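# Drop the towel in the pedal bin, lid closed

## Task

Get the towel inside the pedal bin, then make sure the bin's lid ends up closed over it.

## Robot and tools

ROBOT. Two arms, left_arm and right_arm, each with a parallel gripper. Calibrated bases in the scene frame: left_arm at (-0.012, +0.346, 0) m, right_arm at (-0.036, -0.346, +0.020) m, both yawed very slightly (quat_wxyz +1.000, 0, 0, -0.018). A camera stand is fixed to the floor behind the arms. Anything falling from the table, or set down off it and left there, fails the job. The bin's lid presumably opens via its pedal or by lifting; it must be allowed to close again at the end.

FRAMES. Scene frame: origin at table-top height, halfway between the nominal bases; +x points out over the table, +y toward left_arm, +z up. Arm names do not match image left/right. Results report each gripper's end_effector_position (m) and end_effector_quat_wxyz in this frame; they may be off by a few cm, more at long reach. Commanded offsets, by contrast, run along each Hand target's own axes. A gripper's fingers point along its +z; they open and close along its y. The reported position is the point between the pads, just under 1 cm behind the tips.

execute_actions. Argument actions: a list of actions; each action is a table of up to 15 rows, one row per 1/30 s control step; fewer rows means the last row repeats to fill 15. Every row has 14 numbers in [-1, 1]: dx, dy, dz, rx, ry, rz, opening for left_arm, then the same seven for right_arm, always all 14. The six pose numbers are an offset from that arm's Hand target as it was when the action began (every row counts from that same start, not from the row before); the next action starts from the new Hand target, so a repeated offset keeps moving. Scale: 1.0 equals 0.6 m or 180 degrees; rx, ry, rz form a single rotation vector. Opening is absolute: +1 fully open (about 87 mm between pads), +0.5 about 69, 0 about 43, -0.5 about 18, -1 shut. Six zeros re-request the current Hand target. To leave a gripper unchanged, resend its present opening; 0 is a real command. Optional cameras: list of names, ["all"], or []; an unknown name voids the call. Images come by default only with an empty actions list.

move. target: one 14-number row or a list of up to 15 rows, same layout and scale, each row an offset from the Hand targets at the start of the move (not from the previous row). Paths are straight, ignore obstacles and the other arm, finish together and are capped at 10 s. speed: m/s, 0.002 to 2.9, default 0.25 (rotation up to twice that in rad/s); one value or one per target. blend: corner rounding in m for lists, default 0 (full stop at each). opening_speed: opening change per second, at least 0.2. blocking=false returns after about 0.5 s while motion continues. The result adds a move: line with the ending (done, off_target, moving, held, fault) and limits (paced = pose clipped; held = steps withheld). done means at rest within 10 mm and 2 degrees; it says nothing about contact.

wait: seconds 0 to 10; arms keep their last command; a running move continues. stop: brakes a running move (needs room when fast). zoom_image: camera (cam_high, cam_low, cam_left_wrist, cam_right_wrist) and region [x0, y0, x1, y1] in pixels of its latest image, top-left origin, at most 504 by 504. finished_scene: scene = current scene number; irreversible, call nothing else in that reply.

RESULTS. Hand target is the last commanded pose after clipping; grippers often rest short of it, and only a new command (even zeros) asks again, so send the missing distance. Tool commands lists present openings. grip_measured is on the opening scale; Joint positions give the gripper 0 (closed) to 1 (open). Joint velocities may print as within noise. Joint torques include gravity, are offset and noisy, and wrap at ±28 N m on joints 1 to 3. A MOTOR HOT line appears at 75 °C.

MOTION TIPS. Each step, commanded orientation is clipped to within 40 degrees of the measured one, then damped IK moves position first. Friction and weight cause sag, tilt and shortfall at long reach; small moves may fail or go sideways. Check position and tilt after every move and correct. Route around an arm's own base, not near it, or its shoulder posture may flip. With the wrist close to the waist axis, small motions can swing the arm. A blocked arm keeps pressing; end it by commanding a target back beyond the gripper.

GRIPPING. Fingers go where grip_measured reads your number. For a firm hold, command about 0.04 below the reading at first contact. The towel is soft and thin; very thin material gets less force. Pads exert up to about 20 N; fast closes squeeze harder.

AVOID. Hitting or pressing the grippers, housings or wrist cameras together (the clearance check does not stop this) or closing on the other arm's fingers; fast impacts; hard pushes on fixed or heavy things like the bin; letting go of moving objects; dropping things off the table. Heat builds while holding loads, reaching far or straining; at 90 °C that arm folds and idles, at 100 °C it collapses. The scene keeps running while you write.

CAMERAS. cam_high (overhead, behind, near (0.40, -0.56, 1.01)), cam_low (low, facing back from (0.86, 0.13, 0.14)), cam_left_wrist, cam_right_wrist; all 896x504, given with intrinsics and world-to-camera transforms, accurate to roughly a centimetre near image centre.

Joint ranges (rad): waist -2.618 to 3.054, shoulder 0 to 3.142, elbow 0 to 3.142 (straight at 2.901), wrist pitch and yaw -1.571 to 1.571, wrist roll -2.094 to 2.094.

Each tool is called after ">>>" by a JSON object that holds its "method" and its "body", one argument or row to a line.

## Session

>>> {"method": "execute_actions", "body": {
  "actions": []
}}

Scene clock: 0.00 s.
left_arm: end_effector_position=(+0.3646, +0.4012, +0.0457) grip_measured=+1.000 end_effector_quat_wxyz=(+0.570, -0.135, +0.805, +0.094) | right_arm: end_effector_position=(+0.3243, -0.3894, +0.0401) grip_measured=+0.991 end_effector_quat_wxyz=(+0.525, +0.083, +0.842, -0.088)
Joint positions: left_arm=[0.065 1.578 0.366 0.858 -0.284 -0.106 1] | right_arm=[0.015 1.574 0.343 0.771 0.22 0.039 0.995]
Joint velocities: within noise
Joint torques (N m): no reading
Heat: left arm: 24 °C; right arm: 25 °C.
Hand target: left_arm +0.3670, +0.4013, +0.0497; +0.574, -0.136, +0.802, +0.093 | right_arm +0.3296, -0.3895, +0.0478; +0.536, +0.084, +0.835, -0.088
Tool commands: left_gripper/opening=+1.0 right_gripper/opening=+1.0
camera_calibration:
cam_left_wrist: T_world_to_cam=[[0.313787, -0.949314, -0.0184658, 0.26994], [-0.888891, -0.286867, -0.357184, 0.476516], [0.333783, 0.128494, -0.933851, 0.0128341], [0, 0, 0, 1]] pos_world=[0.334584, 0.391306, 0.187174]
cam_right_wrist: T_world_to_cam=[[-0.230021, -0.971615, 0.0552699, -0.304745], [-0.945364, 0.209601, -0.24971, 0.417252], [0.231037, -0.109689, -0.966742, 0.0663848], [0, 0, 0, 1]] pos_world=[0.30902, -0.37627, 0.185212]

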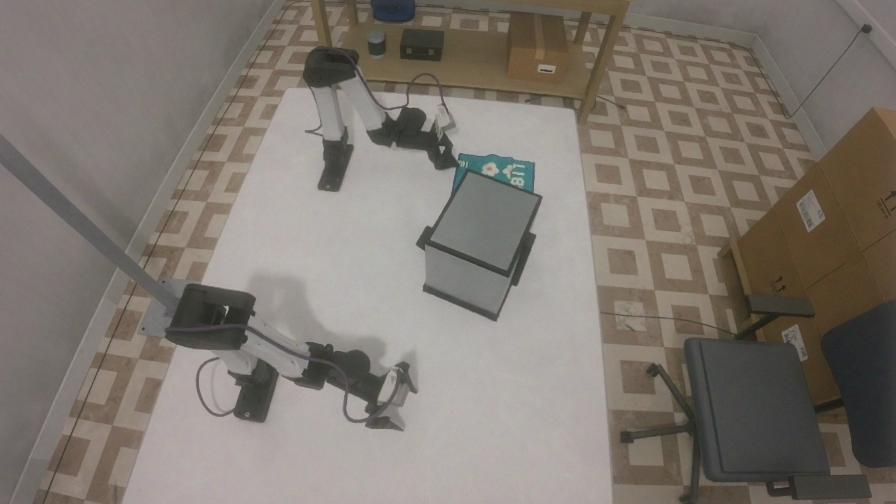

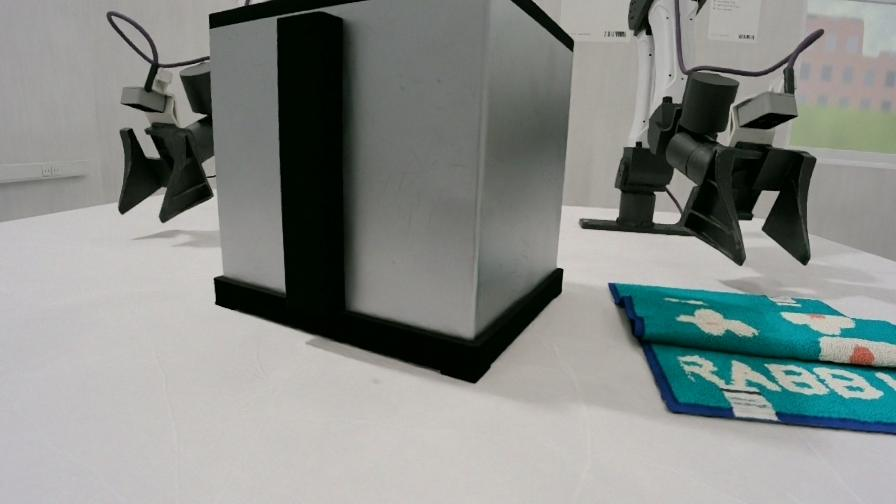

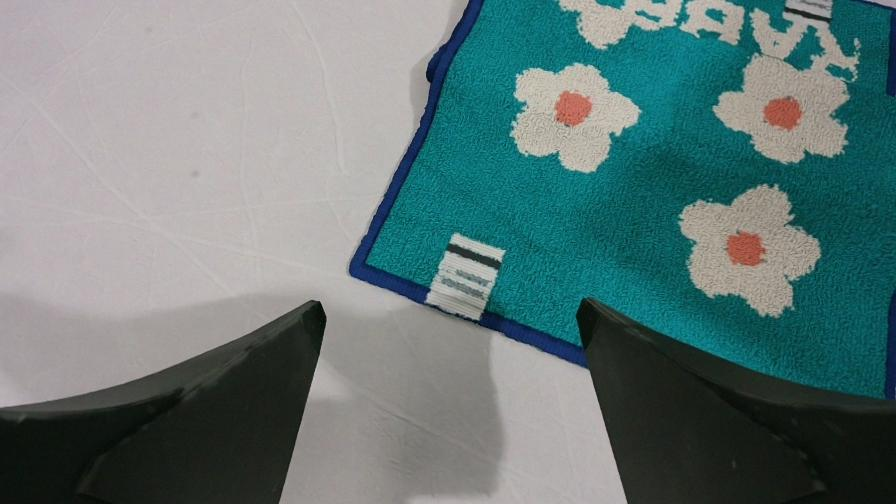

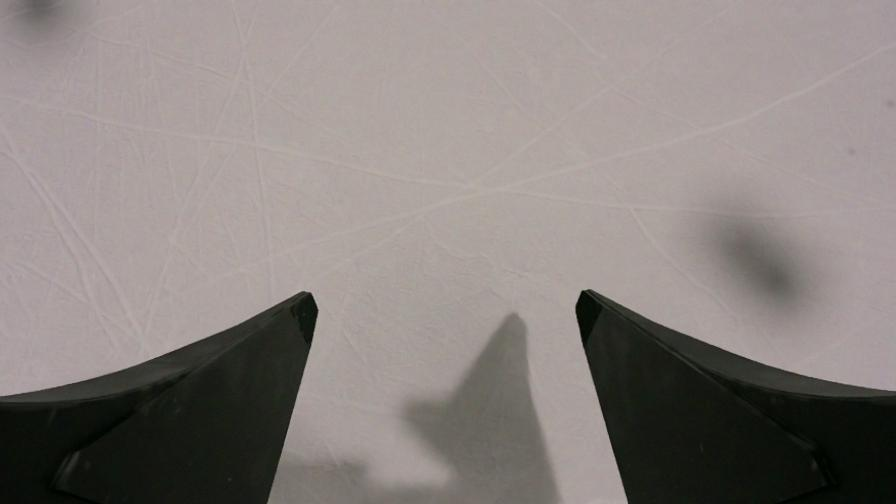

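>>> {"method": "move", "body": {
  "target": [
    [-0.192,-0.159,0.1,0.07,0.337,0.0855,0.7,-0.044,0.385,-0.331,-0.297,-0.223,-0.608,-1],
    [-0.192,-0.159,0.1,0.07,0.337,0.0855,0.7,-0.065,0.715,-0.247,-0.297,-0.223,-0.608,-1]
  ],
  "blend": [0.04,0],
  "speed": 0.4,
  "cameras": ["all"]
}}

Scene clock: 11.73 s.
left_arm: end_effector_position=(+0.4854, +0.3475, +0.1429) grip_measured=+0.700 end_effector_quat_wxyz=(+0.168, -0.011, +0.986, +0.006) | right_arm: end_effector_position=(+0.3122, +0.0533, +0.1128) grip_measured=-1.000 end_effector_quat_wxyz=(-0.427, +0.835, -0.309, +0.156)
Joint positions: left_arm=[0.037 2.54 2.837 -1.53 -0.015 -0.02 0.85] | right_arm=[0.991 1.912 1.164 0.119 0.073 -1.514 0]
Joint torques (N m): left_arm=[-0.91 -9.5 7.94 1.08 0.05 0.18] | right_arm=[0.69 -7.99 7.95 1.56 0.19 -0.01]
Heat: left arm: 25 °C; right arm: 25 °C.
Hand target: left_arm +0.4867, +0.3420, +0.1398; +0.087, +0.000, +0.996, +0.001 | right_arm +0.3155, +0.0600, +0.1199; -0.433, +0.831, -0.311, +0.160
Off the commanded pose: left_arm 0.006 m, 9 deg | right_arm 0.010 m, 1 deg.
elbow stopped short (left arm): the move would have taken joint 3 (elbow) straighter than the controller allows.
move: off_target (left_arm)
camera_calibration:
cam_left_wrist: T_world_to_cam=[[-0.000121768, -0.999931, -0.0117521, 0.351838], [-0.863637, -0.00581922, 0.50408, 0.370181], [-0.504114, 0.0102109, -0.863577, 0.507996], [0, 0, 0, 1]] pos_world=[0.575833, 0.34878, 0.256227]
cam_right_wrist: T_world_to_cam=[[0.389094, 0.444344, 0.806947, -0.234862], [0.0902715, -0.890151, 0.446634, -0.012096], [0.916764, -0.100938, -0.386464, -0.0919202], [0, 0, 0, 1]] pos_world=[0.176745, 0.0843143, 0.1594]

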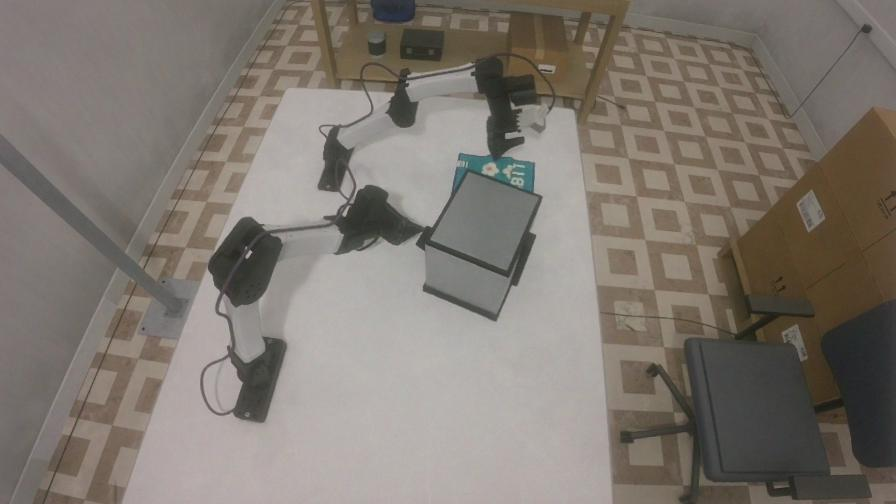

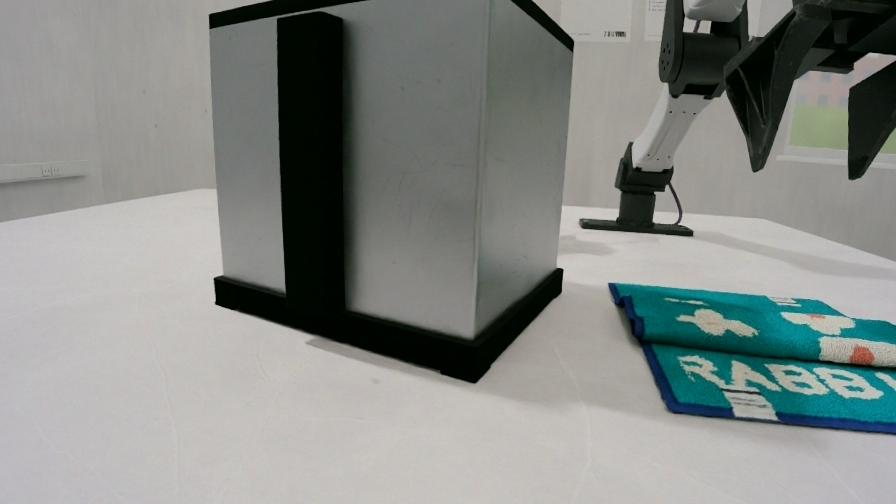

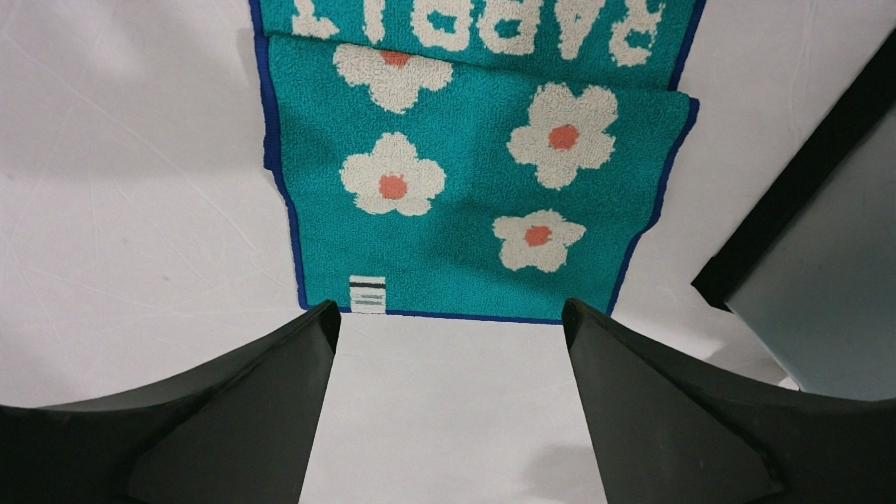

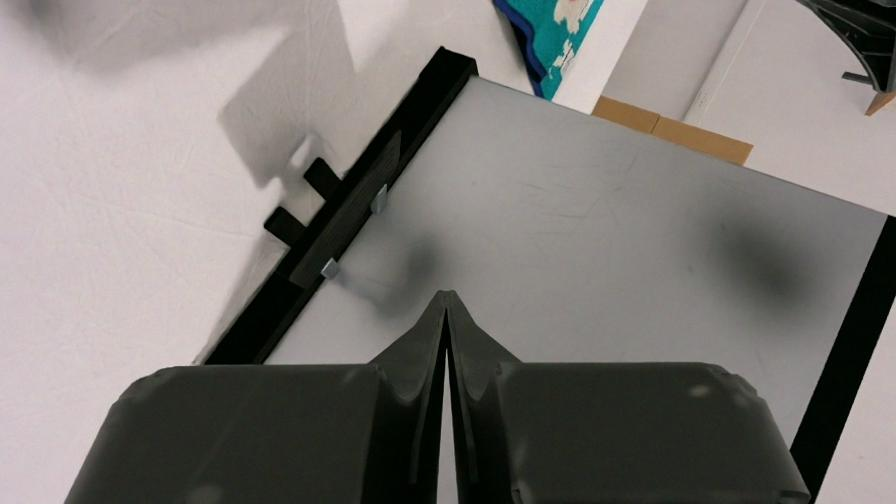

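>>> {"method": "move", "body": {
  "target": [
    [-0.003,-0.008,0.23,0,-0.05,0,0.7,0,0,0,0,0,0,-1],
    [-0.003,-0.008,0.23,0,-0.05,0,-1,0,0,0,0,0,0,-1],
    [-0.036,0.03,-0.561,0.149,-0.387,0.144,-1,0.004,0.209,0.166,0,0,0,-1]
  ],
  "speed": [0.2,0.2,0.3],
  "opening_speed": 2,
  "cameras": ["cam_high","cam_low","cam_left_wrist"]
}}

Scene clock: 21.40 s.
left_arm: end_effector_position=(+0.4497, +0.3586, +0.4721) grip_measured=-0.776 end_effector_quat_wxyz=(+0.625, +0.227, +0.722, -0.192) | right_arm: end_effector_position=(+0.3394, +0.0833, +0.0251) grip_measured=-1.000 end_effector_quat_wxyz=(-0.513, +0.782, -0.297, +0.194)
Joint positions: left_arm=[0.358 1.911 2.549 -0.877 0.91 0.196 0.112] | right_arm=[0.991 2.303 1.114 0.776 0.101 -1.526 0]
Joint torques (N m): left_arm=[0.57 -5.59 7.43 1.98 0.12 -0.07] | right_arm=[0.18 -6.13 2.51 0.59 -0.14 0.11]
Heat: left arm: 26 °C; right arm: 27 °C.
Hand target: left_arm +0.4498, +0.3596, +0.4750; +0.625, +0.227, +0.720, -0.197 | right_arm +0.3232, +0.0662, -0.0401; -0.433, +0.831, -0.311, +0.160
Off the commanded pose: left_arm 0.003 m, 1 deg | right_arm 0.069 m, 11 deg.
move: off_target (right_arm); target 2's new opening was sent with left_arm's hand 0.016 m and 2 deg from that target
camera_calibration:
cam_left_wrist: T_world_to_cam=[[-0.573788, -0.818503, -0.0286412, 0.567669], [-0.685622, 0.499176, -0.529855, 0.400426], [0.447985, -0.284387, -0.847605, 0.444131], [0, 0, 0, 1]] pos_world=[0.401298, 0.391061, 0.604874]
Images, in order (width x height): cam_high 896x504, cam_low 896x504, cam_left_wrist 896x504.

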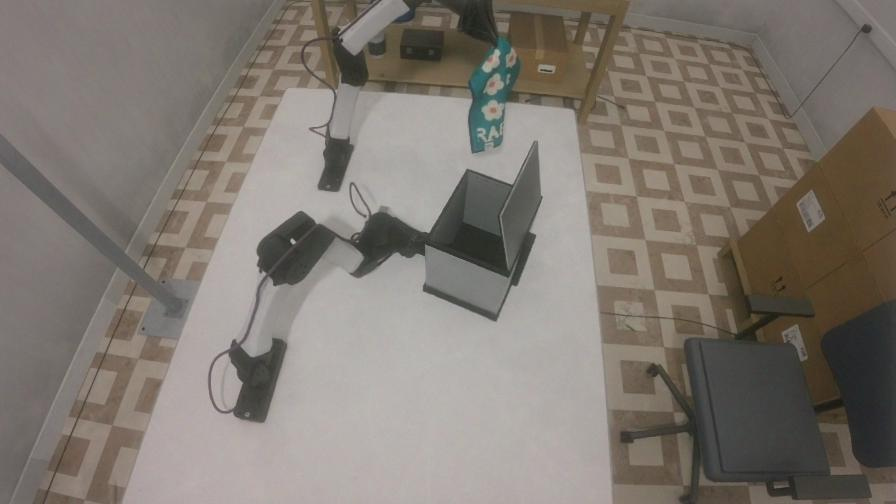

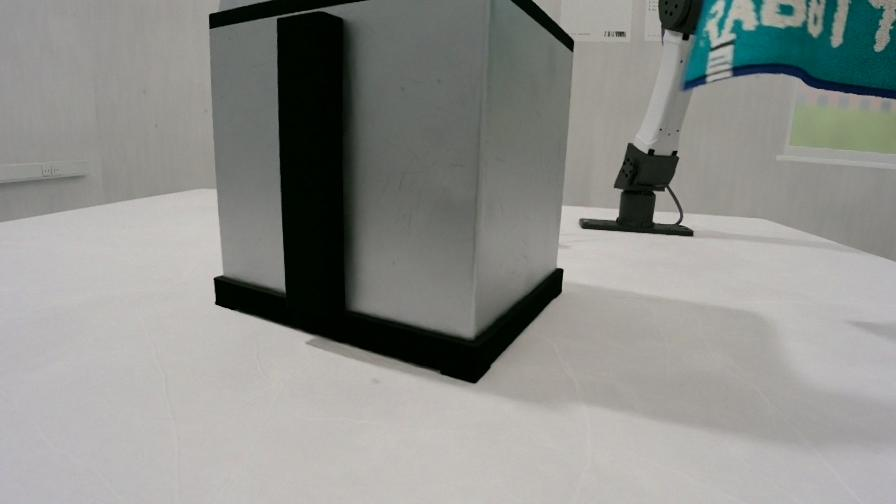

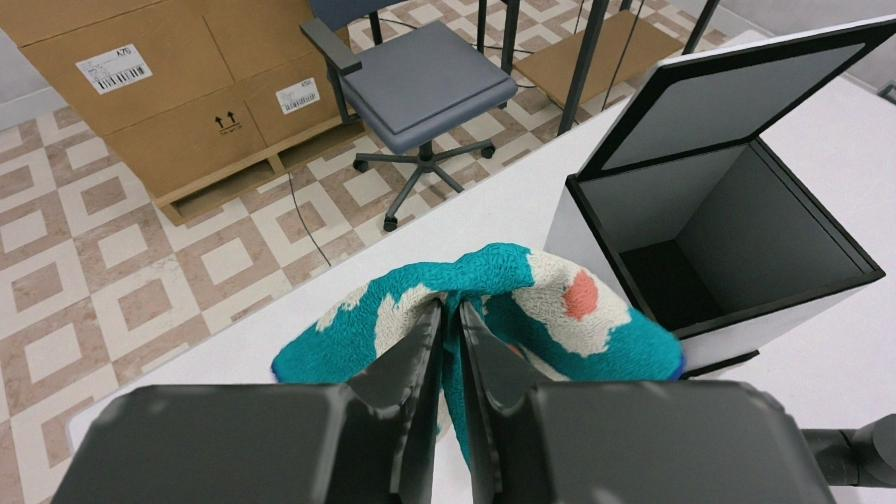

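>>> {"method": "move", "body": {
  "target": [
    [-0.12,-0.22,0.077,0,-0.12,0,-1,0,0,0,0,0,0,-1],
    [-0.138,-0.476,0.321,0,-0.12,0,-1,0,0,0,0,0,0,-1]
  ],
  "blend": [0.04,0],
  "speed": 0.3,
  "cameras": ["cam_high","cam_left_wrist"]
}}

Scene clock: 25.93 s.
left_arm: end_effector_position=(+0.4498, +0.0070, +0.5225) grip_measured=-0.776 end_effector_quat_wxyz=(+0.741, +0.190, +0.596, -0.243) | right_arm: end_effector_position=(+0.3394, +0.0833, +0.0251) grip_measured=-1.000 end_effector_quat_wxyz=(-0.513, +0.782, -0.297, +0.194)
Joint positions: left_arm=[-0.599 1.949 2.347 -0.179 -0.011 -0.006 0.112] | right_arm=[0.991 2.303 1.114 0.776 0.101 -1.526 0]
Joint torques (N m): left_arm=[0.09 -7.17 8.85 2.12 -0.2 0.13] | right_arm=[0.2 -6.11 2.52 0.59 -0.14 0.11]
Heat: left arm: 27 °C; right arm: 27 °C.
Hand target: left_arm +0.4519, +0.0096, +0.5298; +0.749, +0.186, +0.590, -0.236 | right_arm +0.3232, +0.0662, -0.0401; -0.433, +0.831, -0.311, +0.160
Off the commanded pose: left_arm 0.008 m, 1 deg | right_arm 0.069 m, 11 deg.
move: off_target (right_arm)
camera_calibration:
cam_left_wrist: T_world_to_cam=[[-0.584926, -0.810929, -0.0159933, 0.279713], [-0.481591, 0.363104, -0.797637, 0.651822], [0.652635, -0.458856, -0.602925, 0.168149], [0, 0, 0, 1]] pos_world=[0.367783, 0.0673045, 0.625773]
Images, in order (width x height): cam_high 896x504, cam_left_wrist 896x504.

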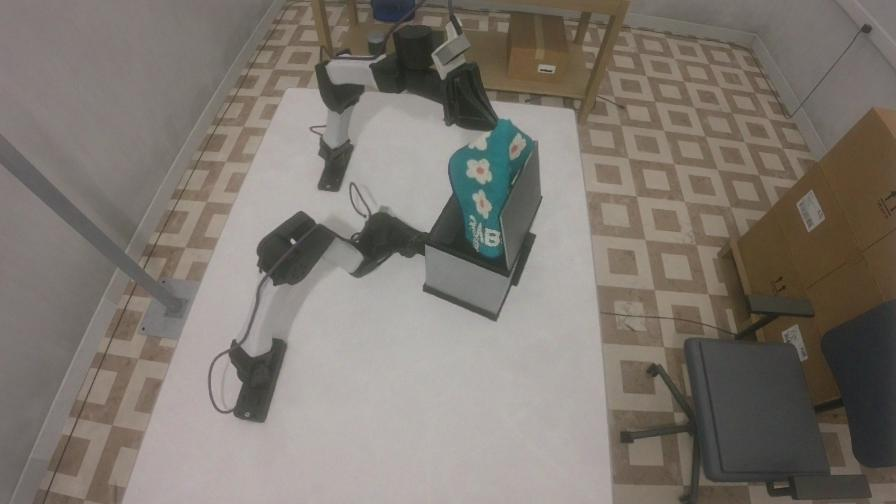

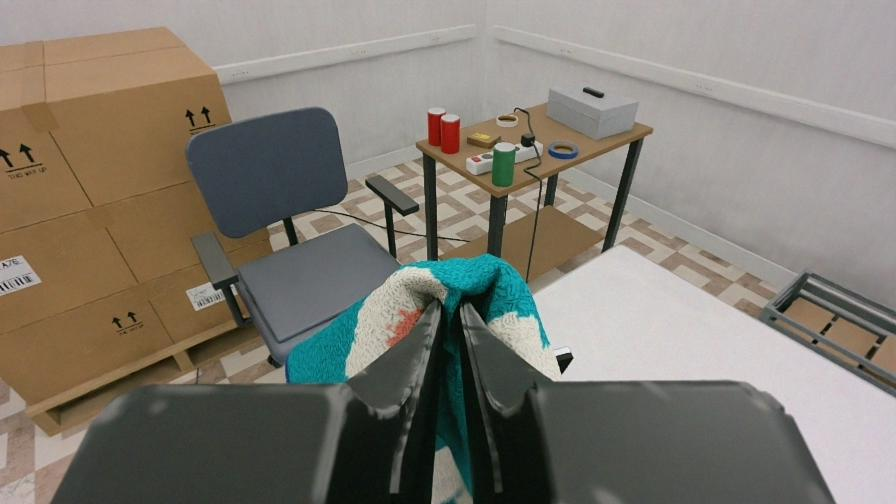

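>>> {"method": "move", "body": {
  "target": [
    [0.477,-0.027,-0.121,0,0.29,0,-1,0,0,0,0,0,0,-1],
    [0.477,-0.027,-0.121,0,0.29,0,0.2,0,0,0,0,0,0,-1],
    [0.089,0.028,-0.13,0,0.16,0,0.2,0,0,0,0,0,0,-1]
  ],
  "speed": [0.22,0.22,0.3],
  "opening_speed": 3,
  "cameras": ["cam_high","cam_left_wrist"]
}}

Scene clock: 33.87 s.
left_arm: end_effector_position=(+0.4076, +0.0591, +0.4619) grip_measured=+0.200 end_effector_quat_wxyz=(+0.589, +0.231, +0.752, -0.186) | right_arm: end_effector_position=(+0.3394, +0.0833, +0.0251) grip_measured=-1.000 end_effector_quat_wxyz=(-0.513, +0.782, -0.297, +0.194)
Joint positions: left_arm=[-0.559 2.062 2.844 -1.023 0.007 -0.007 0.6] | right_arm=[0.991 2.303 1.114 0.776 0.101 -1.526 0]
Joint torques (N m): left_arm=[0.47 -6.32 6.49 2.13 0.05 0.14] | right_arm=[0.2 -6.13 2.51 0.59 -0.14 0.11]
Heat: left arm: 28 °C; right arm: 28 °C.
Hand target: left_arm +0.4097, +0.0597, +0.4597; +0.579, +0.239, +0.758, -0.182 | right_arm +0.3232, +0.0662, -0.0401; -0.433, +0.831, -0.311, +0.160
Off the commanded pose: left_arm 0.003 m, 2 deg | right_arm 0.069 m, 11 deg.
elbow stopped short (left arm): the move would have taken joint 3 (elbow) straighter than the controller allows.
move: off_target (right_arm)
camera_calibration:
cam_left_wrist: T_world_to_cam=[[-0.573647, -0.818985, -0.0138915, 0.291258], [-0.728547, 0.517906, -0.448322, 0.494468], [0.374363, -0.247058, -0.893764, 0.418316], [0, 0, 0, 1]] pos_world=[0.37072, 0.0857961, 0.599603]
Images, in order (width x height): cam_high 896x504, cam_left_wrist 896x504.

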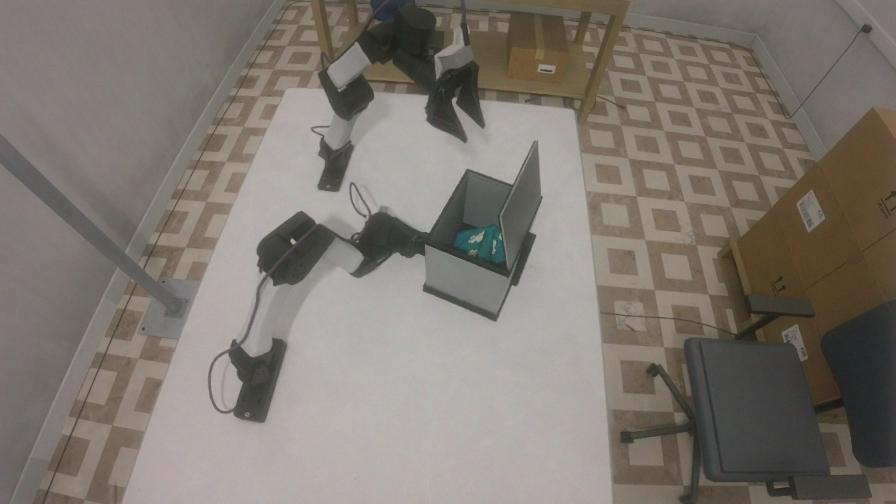

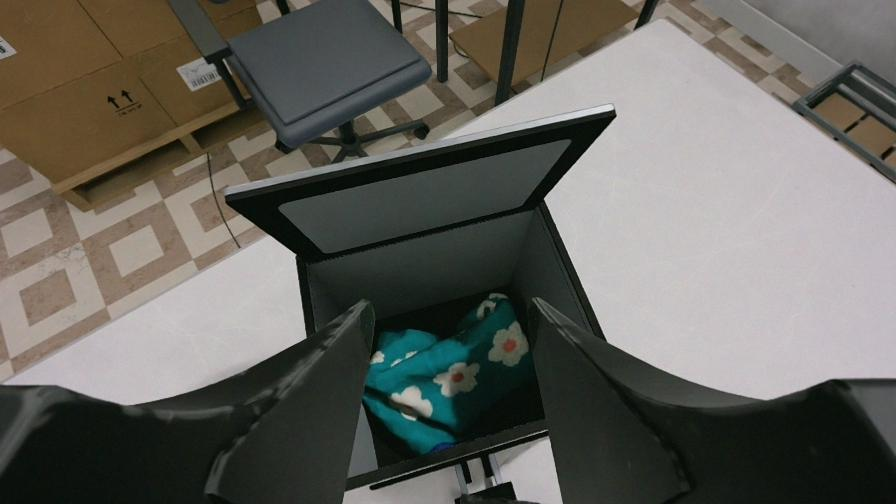

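>>> {"method": "move", "body": {
  "target": [
    [0,0,-0.25,0,0,0,0.2,0,0,0,0,0,0,-1],
    [0,0,-0.25,0,0,0,0.2,-0.004,-0.209,-0.166,0,0,0,-1],
    [0,0,-0.25,0,0,0,0.2,-0.014,-0.129,-0.281,0,0,0,-1]
  ],
  "speed": [0.4,0.08,0.3],
  "blend": [0.03,0.02,0],
  "cameras": ["cam_high"]
}}

Scene clock: 38.53 s.
left_arm: end_effector_position=(+0.2880, +0.1432, +0.4993) grip_measured=+0.200 end_effector_quat_wxyz=(+0.577, +0.234, +0.761, -0.183) | right_arm: end_effector_position=(+0.2560, +0.0005, +0.1071) grip_measured=-1.000 end_effector_quat_wxyz=(-0.418, +0.840, -0.309, +0.154)
Joint positions: left_arm=[-0.546 1.595 2.49 -1.165 0.021 -0.003 0.6] | right_arm=[1.04 1.669 0.848 0.169 0.111 -1.487 0]
Joint torques (N m): left_arm=[0.69 -3.36 3.3 2.45 0.04 0.17] | right_arm=[0.57 -9.51 4.79 1.69 0.22 0]
Heat: left arm: 27 °C; right arm: 29 °C.
Hand target: left_arm +0.2910, +0.1426, +0.4992; +0.579, +0.239, +0.758, -0.182 | right_arm +0.2559, +0.0005, +0.1200; -0.433, +0.831, -0.311, +0.160
Off the commanded pose: left_arm 0.003 m, 1 deg | right_arm 0.013 m, 2 deg.
move: off_target (right_arm)
Images, in order (width x height): cam_high 896x504.

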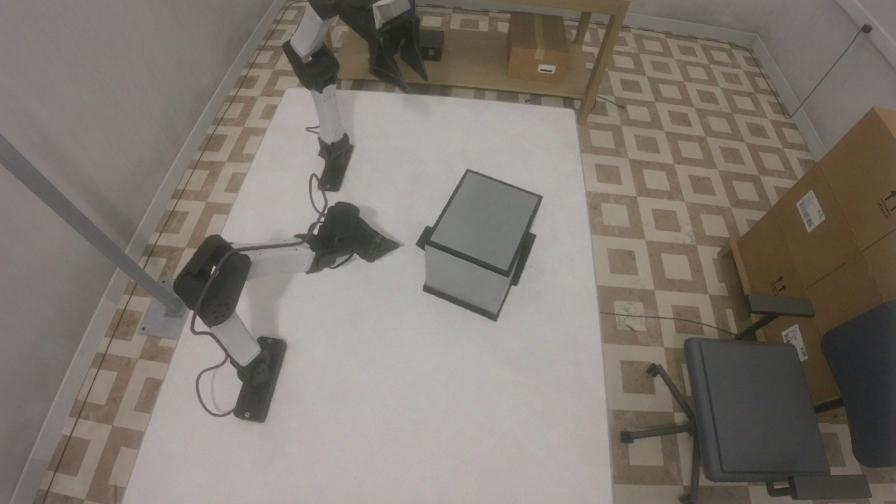

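>>> {"method": "finished_scene", "body": {
  "scene": 3
}}

The scene is finished: the task was done.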